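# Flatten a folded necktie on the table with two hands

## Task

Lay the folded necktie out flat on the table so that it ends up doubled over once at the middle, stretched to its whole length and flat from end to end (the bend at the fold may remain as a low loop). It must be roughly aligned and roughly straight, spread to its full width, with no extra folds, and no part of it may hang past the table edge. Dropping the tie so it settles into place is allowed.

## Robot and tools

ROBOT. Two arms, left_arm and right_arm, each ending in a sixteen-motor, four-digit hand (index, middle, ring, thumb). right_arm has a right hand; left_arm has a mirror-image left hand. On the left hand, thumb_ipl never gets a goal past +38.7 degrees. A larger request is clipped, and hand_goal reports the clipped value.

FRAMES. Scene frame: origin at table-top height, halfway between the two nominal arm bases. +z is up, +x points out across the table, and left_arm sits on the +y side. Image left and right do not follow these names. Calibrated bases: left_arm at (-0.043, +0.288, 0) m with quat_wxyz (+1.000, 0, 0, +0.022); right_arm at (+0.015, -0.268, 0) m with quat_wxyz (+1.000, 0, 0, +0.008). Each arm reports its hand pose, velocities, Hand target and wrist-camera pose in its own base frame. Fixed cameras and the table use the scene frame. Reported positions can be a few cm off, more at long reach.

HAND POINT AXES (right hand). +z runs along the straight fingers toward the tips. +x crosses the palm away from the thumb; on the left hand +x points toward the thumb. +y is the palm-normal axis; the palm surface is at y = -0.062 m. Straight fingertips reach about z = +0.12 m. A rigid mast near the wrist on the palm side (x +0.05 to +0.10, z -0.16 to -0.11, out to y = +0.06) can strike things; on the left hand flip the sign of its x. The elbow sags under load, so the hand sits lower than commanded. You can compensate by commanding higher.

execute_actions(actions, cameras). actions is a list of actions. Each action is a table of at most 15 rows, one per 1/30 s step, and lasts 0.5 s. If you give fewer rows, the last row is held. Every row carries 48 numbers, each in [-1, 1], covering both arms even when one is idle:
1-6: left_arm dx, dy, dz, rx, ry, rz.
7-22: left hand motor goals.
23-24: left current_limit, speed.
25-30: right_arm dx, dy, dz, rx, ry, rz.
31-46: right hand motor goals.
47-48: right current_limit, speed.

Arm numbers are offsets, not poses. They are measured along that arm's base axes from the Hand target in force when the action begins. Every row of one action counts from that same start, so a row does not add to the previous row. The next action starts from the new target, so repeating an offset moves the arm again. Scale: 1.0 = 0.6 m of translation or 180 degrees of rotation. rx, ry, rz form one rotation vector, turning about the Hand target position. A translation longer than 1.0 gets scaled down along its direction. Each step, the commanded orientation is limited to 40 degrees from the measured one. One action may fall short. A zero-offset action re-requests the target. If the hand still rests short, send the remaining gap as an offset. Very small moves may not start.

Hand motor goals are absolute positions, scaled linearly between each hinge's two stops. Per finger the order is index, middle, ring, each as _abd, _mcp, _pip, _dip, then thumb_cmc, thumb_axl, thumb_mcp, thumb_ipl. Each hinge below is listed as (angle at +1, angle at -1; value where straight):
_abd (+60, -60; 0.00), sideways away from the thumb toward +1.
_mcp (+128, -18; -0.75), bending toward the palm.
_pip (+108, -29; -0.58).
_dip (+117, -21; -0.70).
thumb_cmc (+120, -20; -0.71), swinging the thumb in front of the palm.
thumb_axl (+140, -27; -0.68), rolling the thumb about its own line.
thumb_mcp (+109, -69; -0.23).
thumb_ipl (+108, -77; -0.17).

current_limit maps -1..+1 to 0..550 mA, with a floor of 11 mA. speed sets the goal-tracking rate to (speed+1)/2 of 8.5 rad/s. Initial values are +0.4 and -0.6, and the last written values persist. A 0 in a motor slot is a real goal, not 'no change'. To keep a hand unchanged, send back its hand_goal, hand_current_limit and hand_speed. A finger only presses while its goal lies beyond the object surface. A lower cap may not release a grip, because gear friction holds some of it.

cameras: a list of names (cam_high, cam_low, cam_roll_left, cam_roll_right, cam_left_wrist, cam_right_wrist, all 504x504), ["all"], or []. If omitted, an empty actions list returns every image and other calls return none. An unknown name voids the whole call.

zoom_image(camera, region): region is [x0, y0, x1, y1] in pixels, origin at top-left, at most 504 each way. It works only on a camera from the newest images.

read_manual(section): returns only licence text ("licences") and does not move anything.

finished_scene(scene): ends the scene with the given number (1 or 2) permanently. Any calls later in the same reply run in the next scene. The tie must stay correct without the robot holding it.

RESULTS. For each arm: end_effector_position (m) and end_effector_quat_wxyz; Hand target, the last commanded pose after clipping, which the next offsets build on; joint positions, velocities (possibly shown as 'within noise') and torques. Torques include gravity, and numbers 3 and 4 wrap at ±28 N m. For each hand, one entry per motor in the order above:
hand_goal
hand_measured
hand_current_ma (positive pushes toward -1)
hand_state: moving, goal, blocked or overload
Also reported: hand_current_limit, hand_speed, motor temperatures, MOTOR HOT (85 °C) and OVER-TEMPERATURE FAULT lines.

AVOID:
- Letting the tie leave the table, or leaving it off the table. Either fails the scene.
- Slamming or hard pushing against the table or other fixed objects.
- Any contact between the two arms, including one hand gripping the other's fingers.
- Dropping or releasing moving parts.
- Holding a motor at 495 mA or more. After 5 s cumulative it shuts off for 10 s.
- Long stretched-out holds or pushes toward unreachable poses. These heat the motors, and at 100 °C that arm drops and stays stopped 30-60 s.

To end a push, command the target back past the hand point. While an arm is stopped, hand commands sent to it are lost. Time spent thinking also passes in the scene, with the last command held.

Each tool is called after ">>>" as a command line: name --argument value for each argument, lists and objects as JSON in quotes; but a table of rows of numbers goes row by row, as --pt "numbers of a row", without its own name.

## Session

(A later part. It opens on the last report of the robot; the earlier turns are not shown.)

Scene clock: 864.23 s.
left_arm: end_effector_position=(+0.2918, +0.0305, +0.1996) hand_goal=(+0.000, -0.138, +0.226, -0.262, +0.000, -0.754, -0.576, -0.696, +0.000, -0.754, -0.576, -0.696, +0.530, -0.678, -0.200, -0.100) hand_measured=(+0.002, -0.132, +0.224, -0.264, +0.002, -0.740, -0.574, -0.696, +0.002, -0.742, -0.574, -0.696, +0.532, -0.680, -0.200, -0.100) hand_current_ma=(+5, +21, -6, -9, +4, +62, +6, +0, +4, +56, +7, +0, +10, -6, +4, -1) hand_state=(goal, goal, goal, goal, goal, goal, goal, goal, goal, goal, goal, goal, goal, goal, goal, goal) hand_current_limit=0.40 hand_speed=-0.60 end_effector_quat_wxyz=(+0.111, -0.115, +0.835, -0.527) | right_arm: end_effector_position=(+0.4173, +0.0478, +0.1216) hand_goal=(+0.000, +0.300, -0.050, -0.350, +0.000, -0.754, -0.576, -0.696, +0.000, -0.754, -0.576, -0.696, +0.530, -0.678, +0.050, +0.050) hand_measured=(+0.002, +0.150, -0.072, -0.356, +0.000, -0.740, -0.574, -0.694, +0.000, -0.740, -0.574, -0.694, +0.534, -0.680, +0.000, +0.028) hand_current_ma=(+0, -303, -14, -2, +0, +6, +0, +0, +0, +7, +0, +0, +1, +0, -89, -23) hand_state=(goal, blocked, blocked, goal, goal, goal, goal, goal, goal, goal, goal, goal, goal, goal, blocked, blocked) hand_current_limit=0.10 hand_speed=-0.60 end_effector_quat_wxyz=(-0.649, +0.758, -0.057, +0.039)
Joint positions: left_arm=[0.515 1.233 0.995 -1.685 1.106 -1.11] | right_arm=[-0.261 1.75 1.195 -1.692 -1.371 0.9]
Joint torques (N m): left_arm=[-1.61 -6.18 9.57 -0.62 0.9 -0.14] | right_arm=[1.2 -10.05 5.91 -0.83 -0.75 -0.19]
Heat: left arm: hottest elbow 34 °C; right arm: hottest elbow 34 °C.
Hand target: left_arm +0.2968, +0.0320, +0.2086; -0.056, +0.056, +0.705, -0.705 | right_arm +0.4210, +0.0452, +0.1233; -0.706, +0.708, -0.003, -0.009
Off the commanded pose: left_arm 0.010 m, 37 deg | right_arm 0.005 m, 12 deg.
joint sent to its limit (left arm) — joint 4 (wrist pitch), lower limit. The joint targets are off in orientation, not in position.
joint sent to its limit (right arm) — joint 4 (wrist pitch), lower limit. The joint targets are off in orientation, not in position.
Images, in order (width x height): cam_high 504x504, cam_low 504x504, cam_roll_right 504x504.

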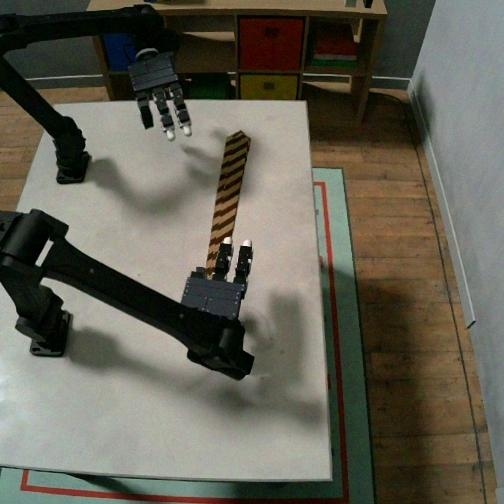

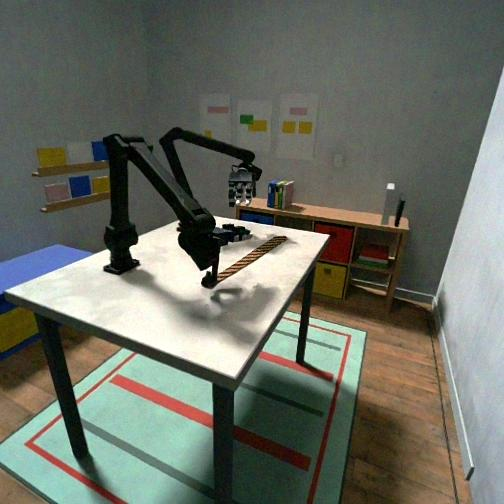

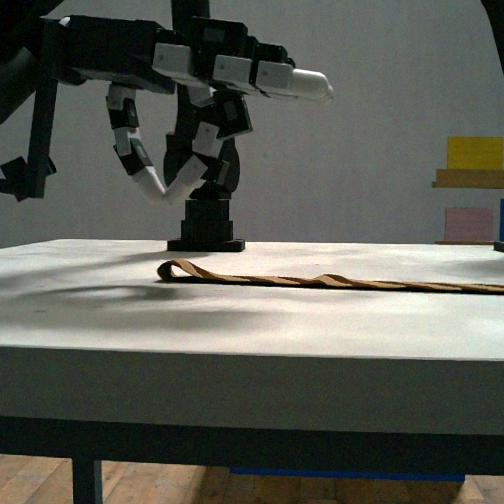

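>>> execute_actions --actions '[[[0,0,0,0,0,0,0,-0.137,0.226,-0.261,0,-0.754,-0.576,-0.696,0,-0.754,-0.576,-0.696,0.53,-0.678,-0.2,-0.1,0.4,-0.6,0.005,0.01,-0.08,0,0,0,0,0.3,-0.05,-0.35,0,-0.754,-0.576,-0.696,0,-0.754,-0.576,-0.696,0.53,-0.678,0.05,0.05,0.1,-0.6]],[[0,0,0,0,0,0,0,-0.137,0.226,-0.261,0,-0.754,-0.576,-0.696,0,-0.754,-0.576,-0.696,0.53,-0.678,-0.2,-0.1,0.4,-0.6,0,0,-0.03,0,0,0,0,0.3,-0.05,-0.35,0,-0.754,-0.576,-0.696,0,-0.754,-0.576,-0.696,0.53,-0.678,0.05,0.05,0.1,-0.6]]]' --cameras '["cam_roll_right","cam_low"]'

>>> zoom_image --camera "cam_roll_right" --region '[110, 180, 300, 310]'

Scene clock: 865.90 s.
left_arm: end_effector_position=(+0.2918, +0.0305, +0.1996) hand_goal=(+0.000, -0.138, +0.226, -0.262, +0.000, -0.754, -0.576, -0.696, +0.000, -0.754, -0.576, -0.696, +0.530, -0.678, -0.200, -0.100) hand_measured=(+0.002, -0.132, +0.224, -0.264, +0.002, -0.740, -0.574, -0.696, +0.002, -0.742, -0.574, -0.696, +0.532, -0.680, -0.200, -0.100) hand_current_ma=(+5, +21, -6, -9, +4, +62, +6, +0, +4, +56, +7, +0, +10, -6, +4, -1) hand_state=(goal, goal, goal, goal, goal, goal, goal, goal, goal, goal, goal, goal, goal, goal, goal, goal) hand_current_limit=0.40 hand_speed=-0.60 end_effector_quat_wxyz=(+0.111, -0.115, +0.835, -0.527) | right_arm: end_effector_position=(+0.4244, +0.0476, +0.0632) hand_goal=(+0.000, +0.300, -0.050, -0.350, +0.000, -0.754, -0.576, -0.696, +0.000, -0.754, -0.576, -0.696, +0.530, -0.678, +0.050, +0.050) hand_measured=(+0.002, +0.150, -0.072, -0.356, +0.000, -0.740, -0.574, -0.694, +0.000, -0.740, -0.574, -0.694, +0.532, -0.680, +0.000, +0.028) hand_current_ma=(+0, -303, -14, -2, +0, +6, +0, +0, +0, +7, +0, +0, +0, +0, -89, -23) hand_state=(goal, blocked, blocked, goal, goal, goal, goal, goal, goal, goal, goal, goal, goal, goal, blocked, blocked) hand_current_limit=0.10 hand_speed=-0.60 end_effector_quat_wxyz=(-0.656, +0.753, -0.041, +0.035)
Joint positions: left_arm=[0.515 1.233 0.995 -1.685 1.106 -1.11] | right_arm=[-0.259 1.896 1.195 -1.695 -1.367 0.736]
Joint torques (N m): left_arm=[-1.55 -6.24 9.52 -0.62 0.91 -0.15] | right_arm=[1.85 -9.93 5.04 -0.72 -0.55 -0.11]
Heat: left arm: hottest elbow 34 °C; right arm: hottest elbow 34 °C.
Hand target: left_arm +0.2968, +0.0320, +0.2086; -0.056, +0.056, +0.705, -0.705 | right_arm +0.4240, +0.0512, +0.0573; -0.706, +0.709, -0.003, -0.009
Off the commanded pose: left_arm 0.010 m, 37 deg | right_arm 0.007 m, 10 deg.
joint sent to its limit (left arm) — joint 4 (wrist pitch), lower limit. The joint targets are off in orientation, not in position.
joint sent to its limit (right arm) — joint 4 (wrist pitch), lower limit. The joint targets are off in orientation, not in position.
Images, in order (width x height): cam_low 504x504, cam_roll_right 504x504.

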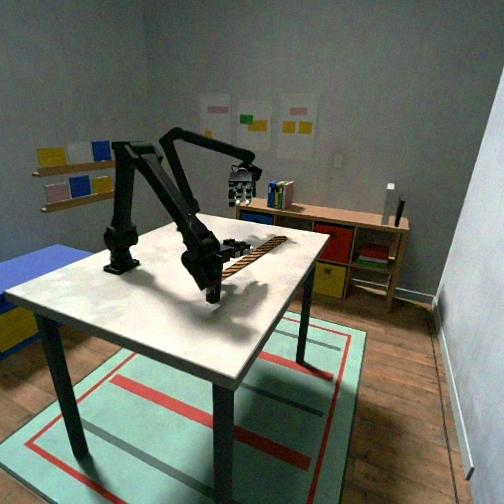

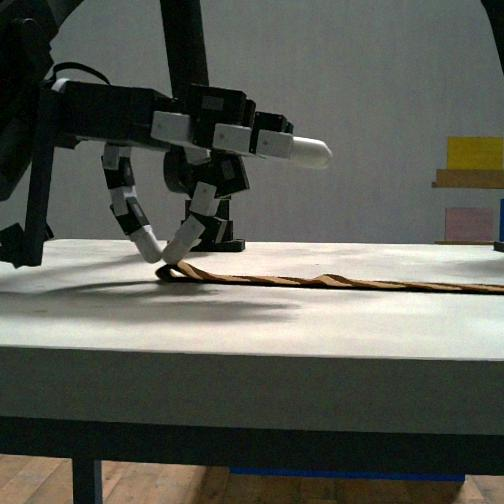

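Scaled by 2.653 from the camera's 504x504 image, which has a finer 720x720 frame.

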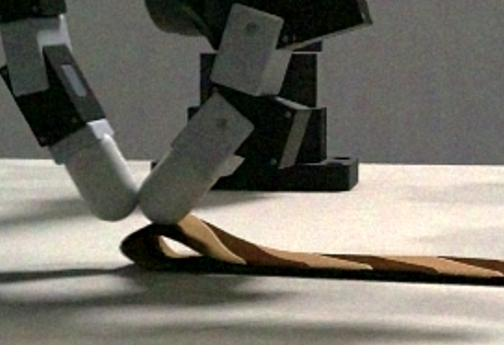

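>>> execute_actions --actions '[[[0,0,0,0,0,0,0,-0.137,0.226,-0.261,0,-0.754,-0.576,-0.696,0,-0.754,-0.576,-0.696,0.53,-0.678,-0.2,-0.1,0.4,-0.6,0,0.0,-0.025,0,0,0,0,0.3,-0.05,-0.35,0,-0.754,-0.576,-0.696,0,-0.754,-0.576,-0.696,0.53,-0.678,0.05,0.05,0.1,-0.6]]]' --cameras '["cam_roll_right"]'

>>> zoom_image --camera "cam_roll_right" --region '[110, 180, 300, 310]'

Scene clock: 868.23 s.
left_arm: end_effector_position=(+0.2918, +0.0305, +0.1996) hand_goal=(+0.000, -0.138, +0.226, -0.262, +0.000, -0.754, -0.576, -0.696, +0.000, -0.754, -0.576, -0.696, +0.530, -0.678, -0.200, -0.100) hand_measured=(+0.002, -0.132, +0.224, -0.264, +0.002, -0.740, -0.574, -0.696, +0.002, -0.742, -0.574, -0.696, +0.532, -0.680, -0.200, -0.100) hand_current_ma=(+5, +21, -6, -9, +4, +62, +6, +0, +4, +56, +7, +0, +10, -6, +4, -1) hand_state=(goal, goal, goal, goal, goal, goal, goal, goal, goal, goal, goal, goal, goal, goal, goal, goal) hand_current_limit=0.40 hand_speed=-0.60 end_effector_quat_wxyz=(+0.111, -0.115, +0.835, -0.527) | right_arm: end_effector_position=(+0.4240, +0.0482, +0.0500) hand_goal=(+0.000, +0.300, -0.050, -0.350, +0.000, -0.754, -0.576, -0.696, +0.000, -0.754, -0.576, -0.696, +0.530, -0.678, +0.050, +0.050) hand_measured=(+0.004, +0.150, -0.072, -0.352, +0.000, -0.740, -0.574, -0.694, +0.000, -0.740, -0.574, -0.694, +0.534, -0.680, +0.000, +0.028) hand_current_ma=(+1, -303, -14, +0, +0, +6, +0, +0, +0, +7, +0, +0, +1, +0, -89, -23) hand_state=(goal, blocked, blocked, goal, goal, goal, goal, goal, goal, goal, goal, goal, goal, goal, blocked, blocked) hand_current_limit=0.10 hand_speed=-0.60 end_effector_quat_wxyz=(-0.659, +0.750, -0.044, +0.030)
Joint positions: left_arm=[0.515 1.233 0.995 -1.685 1.106 -1.11] | right_arm=[-0.259 1.931 1.195 -1.698 -1.369 0.709]
Joint torques (N m): left_arm=[-1.49 -6.12 9.54 -0.61 0.9 -0.15] | right_arm=[2.14 -10.52 4.98 -0.7 -0.33 -0.23]
Heat: left arm: hottest elbow 34 °C; right arm: hottest elbow 33 °C.
Hand target: left_arm +0.2968, +0.0320, +0.2086; -0.056, +0.056, +0.705, -0.705 | right_arm +0.4240, +0.0511, +0.0423; -0.706, +0.709, -0.003, -0.009
Off the commanded pose: left_arm 0.010 m, 37 deg | right_arm 0.008 m, 10 deg.
joint sent to its limit (left arm) — joint 4 (wrist pitch), lower limit. The joint targets are off in orientation, not in position.
joint sent to its limit (right arm) — joint 4 (wrist pitch), lower limit. The joint targets are off in orientation, not in position.
Images, in order (width x height): cam_roll_right 504x504.

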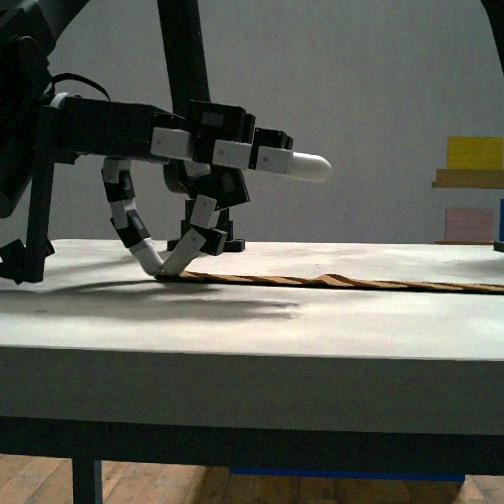

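Scaled by 2.653 from the camera's 504x504 image, which has a finer 720x720 frame.

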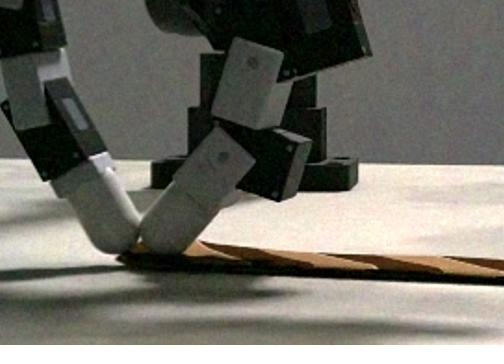

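Pressed flat. Lift straight up and retreat both.

>>> execute_actions --actions '[[[0,0,0,0,0,0,0,-0.137,0.226,-0.261,0,-0.754,-0.576,-0.696,0,-0.754,-0.576,-0.696,0.53,-0.678,-0.2,-0.1,0.4,-0.6,0,0.0,0.05,0,0,0,0,0.3,-0.05,-0.35,0,-0.754,-0.576,-0.696,0,-0.754,-0.576,-0.696,0.53,-0.678,0.05,0.05,0.1,-0.6]],[[0,0,0,0,0,0,0,-0.137,0.226,-0.261,0,-0.754,-0.576,-0.696,0,-0.754,-0.576,-0.696,0.53,-0.678,-0.2,-0.1,0.4,-0.6,0,0.0,0.15,0,0,0,0,0.3,-0.05,-0.35,0,-0.754,-0.576,-0.696,0,-0.754,-0.576,-0.696,0.53,-0.678,0.05,0.05,0.1,-0.6]],[[0,0,0,0,0,0,0,-0.137,0.226,-0.261,0,-0.754,-0.576,-0.696,0,-0.754,-0.576,-0.696,0.53,-0.678,-0.2,-0.1,0.4,-0.6,-0.38,-0.15,0.05,0,0,0,0,-0.1,0.2,-0.27,0,-0.754,-0.576,-0.696,0,-0.754,-0.576,-0.696,0.53,-0.678,-0.2,-0.1,0.1,-0.6]]]' --cameras '["cam_roll_right","cam_high","cam_roll_left","cam_low"]'

>>> zoom_image --camera "cam_roll_right" --region '[110, 210, 420, 310]'

>>> zoom_image --camera "cam_high" --region '[160, 120, 280, 350]'

>>> zoom_image --camera "cam_low" --region '[180, 210, 310, 310]'

>>> zoom_image --camera "cam_roll_left" --region '[254, 220, 504, 370]'

Scene clock: 871.10 s.
left_arm: end_effector_position=(+0.2918, +0.0305, +0.1996) hand_goal=(+0.000, -0.138, +0.226, -0.262, +0.000, -0.754, -0.576, -0.696, +0.000, -0.754, -0.576, -0.696, +0.530, -0.678, -0.200, -0.100) hand_measured=(+0.002, -0.132, +0.224, -0.264, +0.002, -0.740, -0.574, -0.696, +0.002, -0.742, -0.574, -0.696, +0.532, -0.680, -0.200, -0.100) hand_current_ma=(+5, +21, -6, -9, +4, +62, +6, +0, +4, +56, +7, +0, +10, -6, +4, -1) hand_state=(goal, goal, goal, goal, goal, goal, goal, goal, goal, goal, goal, goal, goal, goal, goal, goal) hand_current_limit=0.40 hand_speed=-0.60 end_effector_quat_wxyz=(+0.111, -0.115, +0.835, -0.527) | right_arm: end_effector_position=(+0.1903, -0.0341, +0.1815) hand_goal=(+0.000, -0.100, +0.200, -0.270, +0.000, -0.754, -0.576, -0.696, +0.000, -0.754, -0.576, -0.696, +0.530, -0.678, -0.200, -0.100) hand_measured=(+0.000, -0.096, +0.196, -0.274, +0.000, -0.740, -0.574, -0.694, +0.000, -0.738, -0.574, -0.694, +0.528, -0.678, -0.198, -0.098) hand_current_ma=(+0, +1, -1, -1, +0, +7, +0, +0, +0, +8, +0, +0, +0, +0, +1, +0) hand_state=(goal, goal, goal, goal, goal, goal, goal, goal, goal, goal, goal, goal, goal, goal, goal, goal) hand_current_limit=0.10 hand_speed=-0.60 end_effector_quat_wxyz=(-0.452, +0.865, -0.189, +0.109)
Joint positions: left_arm=[0.515 1.233 0.995 -1.685 1.106 -1.11] | right_arm=[-0.65 0.94 0.796 -1.703 -0.939 1.211]
Joint torques (N m): left_arm=[-1.49 -6.18 9.51 -0.62 0.91 -0.14] | right_arm=[1.96 -1.2 9.22 0.21 -0.62 0.02]
Heat: left arm: hottest elbow 34 °C; right arm: hottest elbow 34 °C.
Hand target: left_arm +0.2968, +0.0320, +0.2086; -0.056, +0.056, +0.705, -0.705 | right_arm +0.1960, -0.0389, +0.1922; -0.689, +0.725, -0.015, +0.003
Off the commanded pose: left_arm 0.010 m, 37 deg | right_arm 0.013 m, 43 deg; orientation clipped.
joint read past its limit (right arm) — joint 4 (wrist pitch), lower limit.
joint sent to its limit (left arm) — joint 4 (wrist pitch), lower limit. The joint targets are off in orientation, not in position.
joint sent to its limit (right arm) — joint 4 (wrist pitch), lower limit. The joint targets are off in orientation, not in position.
Images, in order (width x height): cam_high 504x504, cam_low 504x504, cam_roll_left 504x504, cam_roll_right 504x504.

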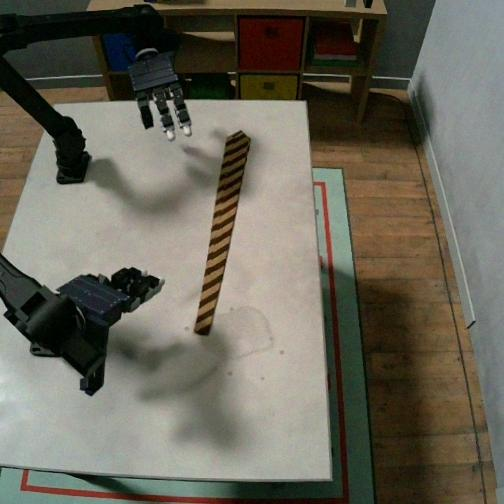

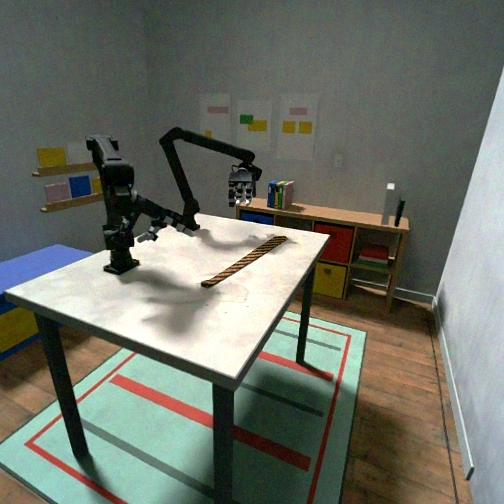

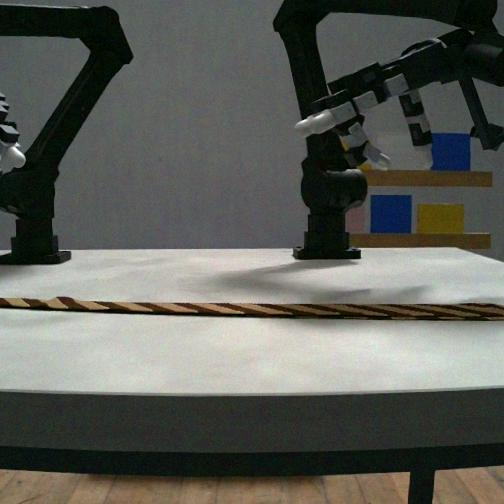

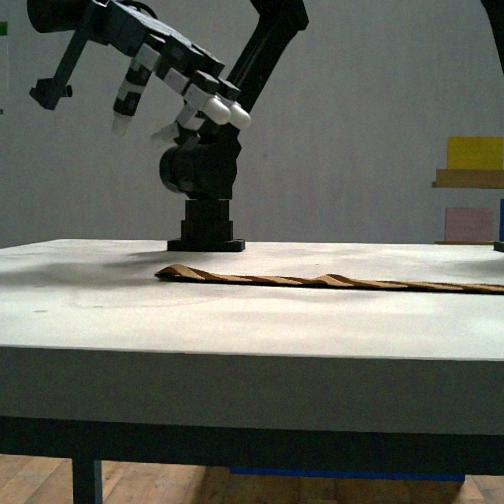

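Scaled by 1.626 from the camera's 504x504 image, which has a finer 720x720 frame.

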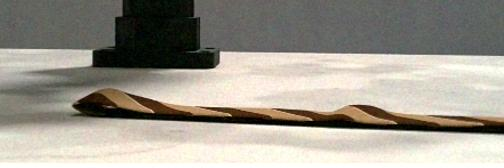

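Scaled by 2.191 from the camera's 504x504 image, which has a finer 720x720 frame.

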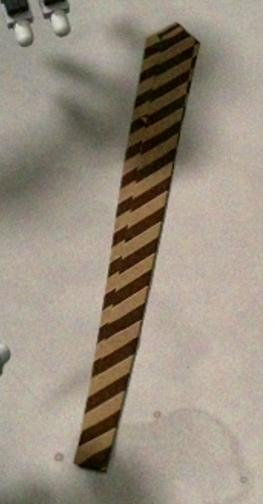

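Scaled by 3.877 from the camera's 504x504 image, which has a finer 720x720 frame.

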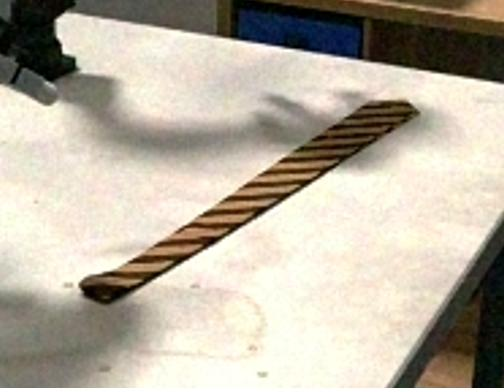

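Scaled by 2.016 from the camera's 504x504 image, which has a finer 720x720 frame.

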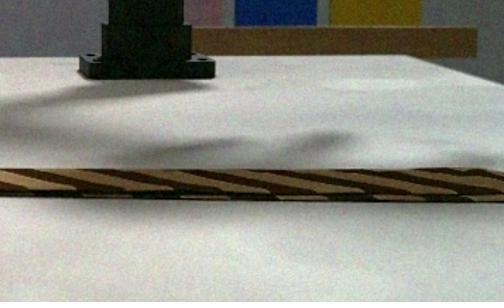

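>>> finished_scene --scene 2

The scene is finished: the task was done.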